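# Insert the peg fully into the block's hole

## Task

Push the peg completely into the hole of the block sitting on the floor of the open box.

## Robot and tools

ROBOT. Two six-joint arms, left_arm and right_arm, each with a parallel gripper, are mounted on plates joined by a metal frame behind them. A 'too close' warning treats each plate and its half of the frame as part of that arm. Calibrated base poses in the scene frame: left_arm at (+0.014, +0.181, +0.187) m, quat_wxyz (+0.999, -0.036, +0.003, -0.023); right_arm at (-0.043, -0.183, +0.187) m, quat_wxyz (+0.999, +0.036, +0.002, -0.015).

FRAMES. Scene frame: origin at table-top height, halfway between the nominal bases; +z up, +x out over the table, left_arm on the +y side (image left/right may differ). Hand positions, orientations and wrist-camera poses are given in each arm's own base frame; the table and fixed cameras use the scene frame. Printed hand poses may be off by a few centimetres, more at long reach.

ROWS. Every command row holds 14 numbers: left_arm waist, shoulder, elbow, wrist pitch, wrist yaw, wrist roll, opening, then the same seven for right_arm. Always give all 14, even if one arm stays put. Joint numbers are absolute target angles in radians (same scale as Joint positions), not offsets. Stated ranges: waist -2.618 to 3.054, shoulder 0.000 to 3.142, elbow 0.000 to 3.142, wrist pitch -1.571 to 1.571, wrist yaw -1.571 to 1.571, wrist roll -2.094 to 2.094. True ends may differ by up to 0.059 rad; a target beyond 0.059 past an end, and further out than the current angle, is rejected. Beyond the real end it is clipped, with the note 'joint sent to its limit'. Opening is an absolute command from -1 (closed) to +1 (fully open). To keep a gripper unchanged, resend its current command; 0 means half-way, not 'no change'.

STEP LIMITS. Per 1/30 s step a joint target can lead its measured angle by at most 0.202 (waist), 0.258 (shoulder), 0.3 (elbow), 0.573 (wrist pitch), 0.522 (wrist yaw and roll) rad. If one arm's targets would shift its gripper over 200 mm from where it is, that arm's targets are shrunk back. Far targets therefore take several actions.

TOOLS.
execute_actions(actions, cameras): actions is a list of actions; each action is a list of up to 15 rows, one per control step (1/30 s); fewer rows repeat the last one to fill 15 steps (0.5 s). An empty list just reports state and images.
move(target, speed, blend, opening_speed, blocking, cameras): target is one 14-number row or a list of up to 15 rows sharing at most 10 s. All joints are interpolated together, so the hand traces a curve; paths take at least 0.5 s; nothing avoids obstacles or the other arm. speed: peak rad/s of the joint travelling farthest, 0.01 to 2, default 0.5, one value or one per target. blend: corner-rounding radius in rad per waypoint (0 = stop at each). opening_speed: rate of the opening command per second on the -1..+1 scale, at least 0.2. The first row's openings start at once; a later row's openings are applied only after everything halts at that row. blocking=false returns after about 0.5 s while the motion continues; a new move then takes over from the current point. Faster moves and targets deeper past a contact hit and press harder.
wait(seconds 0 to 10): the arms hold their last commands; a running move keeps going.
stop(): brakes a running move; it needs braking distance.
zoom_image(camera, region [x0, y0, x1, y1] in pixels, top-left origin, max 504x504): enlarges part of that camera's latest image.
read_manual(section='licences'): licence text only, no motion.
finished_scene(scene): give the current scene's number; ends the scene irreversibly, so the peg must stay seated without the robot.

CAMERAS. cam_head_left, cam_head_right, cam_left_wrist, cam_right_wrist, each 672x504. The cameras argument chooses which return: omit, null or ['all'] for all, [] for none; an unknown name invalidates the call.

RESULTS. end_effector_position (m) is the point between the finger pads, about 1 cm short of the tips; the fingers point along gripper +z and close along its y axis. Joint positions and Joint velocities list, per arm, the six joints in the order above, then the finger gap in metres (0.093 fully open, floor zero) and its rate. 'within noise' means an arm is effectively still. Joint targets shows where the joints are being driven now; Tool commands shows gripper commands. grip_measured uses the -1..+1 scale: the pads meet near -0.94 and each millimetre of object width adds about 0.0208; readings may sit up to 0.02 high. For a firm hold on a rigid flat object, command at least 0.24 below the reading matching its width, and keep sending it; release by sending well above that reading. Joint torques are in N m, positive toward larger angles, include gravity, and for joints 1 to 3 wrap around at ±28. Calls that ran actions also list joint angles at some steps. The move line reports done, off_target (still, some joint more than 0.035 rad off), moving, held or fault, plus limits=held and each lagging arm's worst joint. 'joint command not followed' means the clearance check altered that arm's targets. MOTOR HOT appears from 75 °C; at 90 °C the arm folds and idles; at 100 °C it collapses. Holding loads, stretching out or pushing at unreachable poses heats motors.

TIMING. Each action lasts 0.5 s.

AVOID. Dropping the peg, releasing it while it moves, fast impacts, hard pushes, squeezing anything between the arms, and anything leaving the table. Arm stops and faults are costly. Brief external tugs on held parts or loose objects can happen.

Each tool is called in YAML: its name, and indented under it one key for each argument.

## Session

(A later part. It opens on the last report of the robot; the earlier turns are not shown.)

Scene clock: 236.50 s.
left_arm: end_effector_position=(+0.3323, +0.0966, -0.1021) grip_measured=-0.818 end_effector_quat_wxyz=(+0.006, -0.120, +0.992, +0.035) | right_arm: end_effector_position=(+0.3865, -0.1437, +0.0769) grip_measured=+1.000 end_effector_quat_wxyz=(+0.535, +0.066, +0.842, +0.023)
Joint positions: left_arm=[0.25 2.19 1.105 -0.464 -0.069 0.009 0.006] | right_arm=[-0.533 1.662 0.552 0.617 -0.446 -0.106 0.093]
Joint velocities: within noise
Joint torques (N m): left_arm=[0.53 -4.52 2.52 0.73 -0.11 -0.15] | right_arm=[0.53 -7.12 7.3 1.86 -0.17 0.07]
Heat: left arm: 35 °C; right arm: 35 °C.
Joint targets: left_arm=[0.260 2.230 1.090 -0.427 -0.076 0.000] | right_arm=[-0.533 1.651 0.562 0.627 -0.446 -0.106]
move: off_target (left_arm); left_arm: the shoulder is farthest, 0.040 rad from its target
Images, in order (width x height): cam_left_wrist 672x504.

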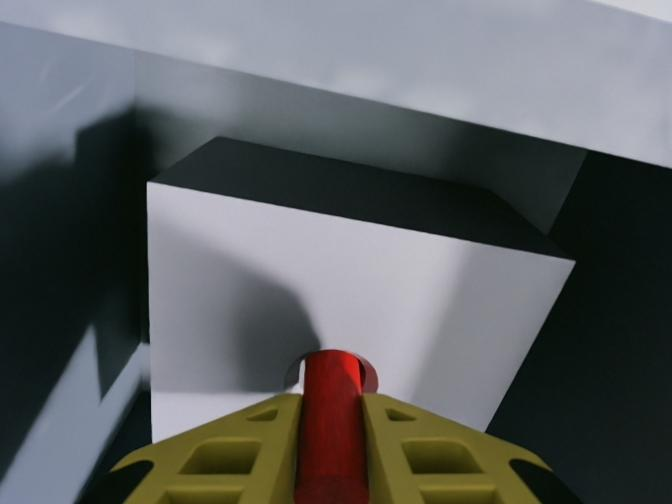

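move:
  target:
    - [0.252,2.207,1.0937,-0.45,-0.072,0,-0.4,-0.533,1.651,0.562,0.627,-0.446,-0.106,1]
    - [0.25,2.11,1.12,-0.54,-0.072,0,-0.4,-0.533,1.651,0.562,0.627,-0.446,-0.106,1]
    - [0.245,2.00,1.17,-0.69,-0.07,0,-0.4,-0.533,1.651,0.562,0.627,-0.446,-0.106,1]
    - [0.24,1.93,1.23,-0.83,-0.07,0,-0.4,-0.533,1.651,0.562,0.627,-0.446,-0.106,1]
  speed: [0.1,0.1,0.2,0.3]
  blend: 0.02
  opening_speed: 0.6
  cameras: ["cam_left_wrist","cam_head_right"]

Scene clock: 246.03 s.
left_arm: end_effector_position=(+0.3258, +0.0950, -0.0096) grip_measured=-0.402 end_effector_quat_wxyz=(-0.007, -0.120, +0.992, +0.034) | right_arm: end_effector_position=(+0.3865, -0.1437, +0.0769) grip_measured=+1.000 end_effector_quat_wxyz=(+0.535, +0.066, +0.842, +0.023)
Joint positions: left_arm=[0.25 1.965 1.207 -0.819 -0.069 0.009 0.026] | right_arm=[-0.533 1.662 0.552 0.617 -0.446 -0.106 0.093]
Joint velocities: within noise
Joint torques (N m): left_arm=[-1.02 -10.13 6.91 0.14 -0.04 -0.14] | right_arm=[0.51 -7.2 7.34 1.8 -0.11 0.05]
Heat: left arm: 36 °C; right arm: 35 °C.
Joint targets: left_arm=[0.240 1.930 1.230 -0.830 -0.070 0.000] | right_arm=[-0.533 1.651 0.562 0.627 -0.446 -0.106]
move: done; blend cut to 0 rad at target 1
Images, in order (width x height): cam_head_right 672x504, cam_left_wrist 672x504.

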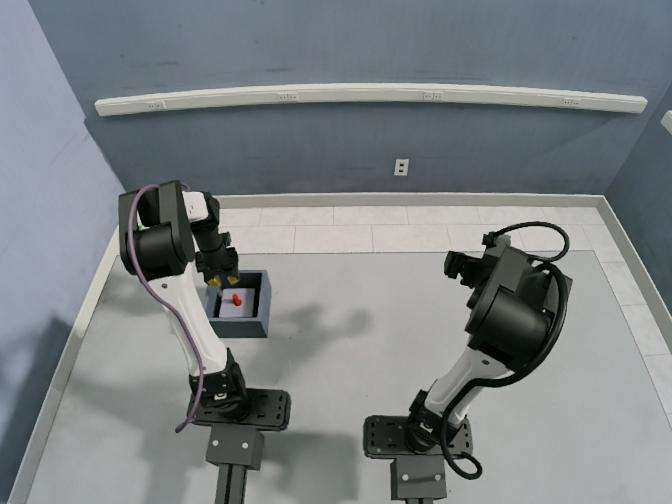

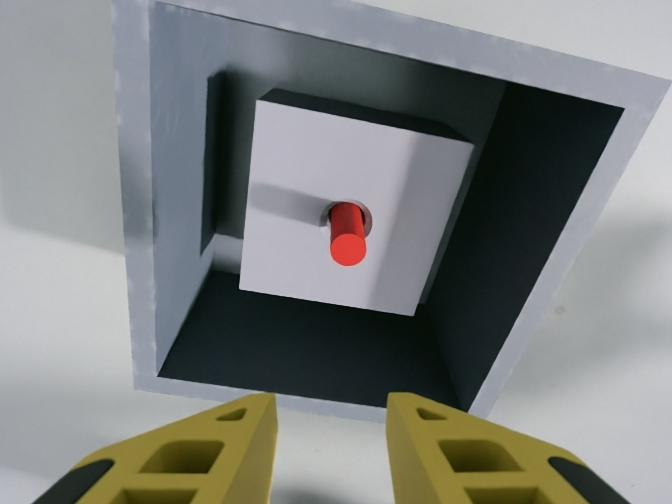

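Same as the successful state in scene 1.

finished_scene:
  scene: 2

The scene is finished: the task was done.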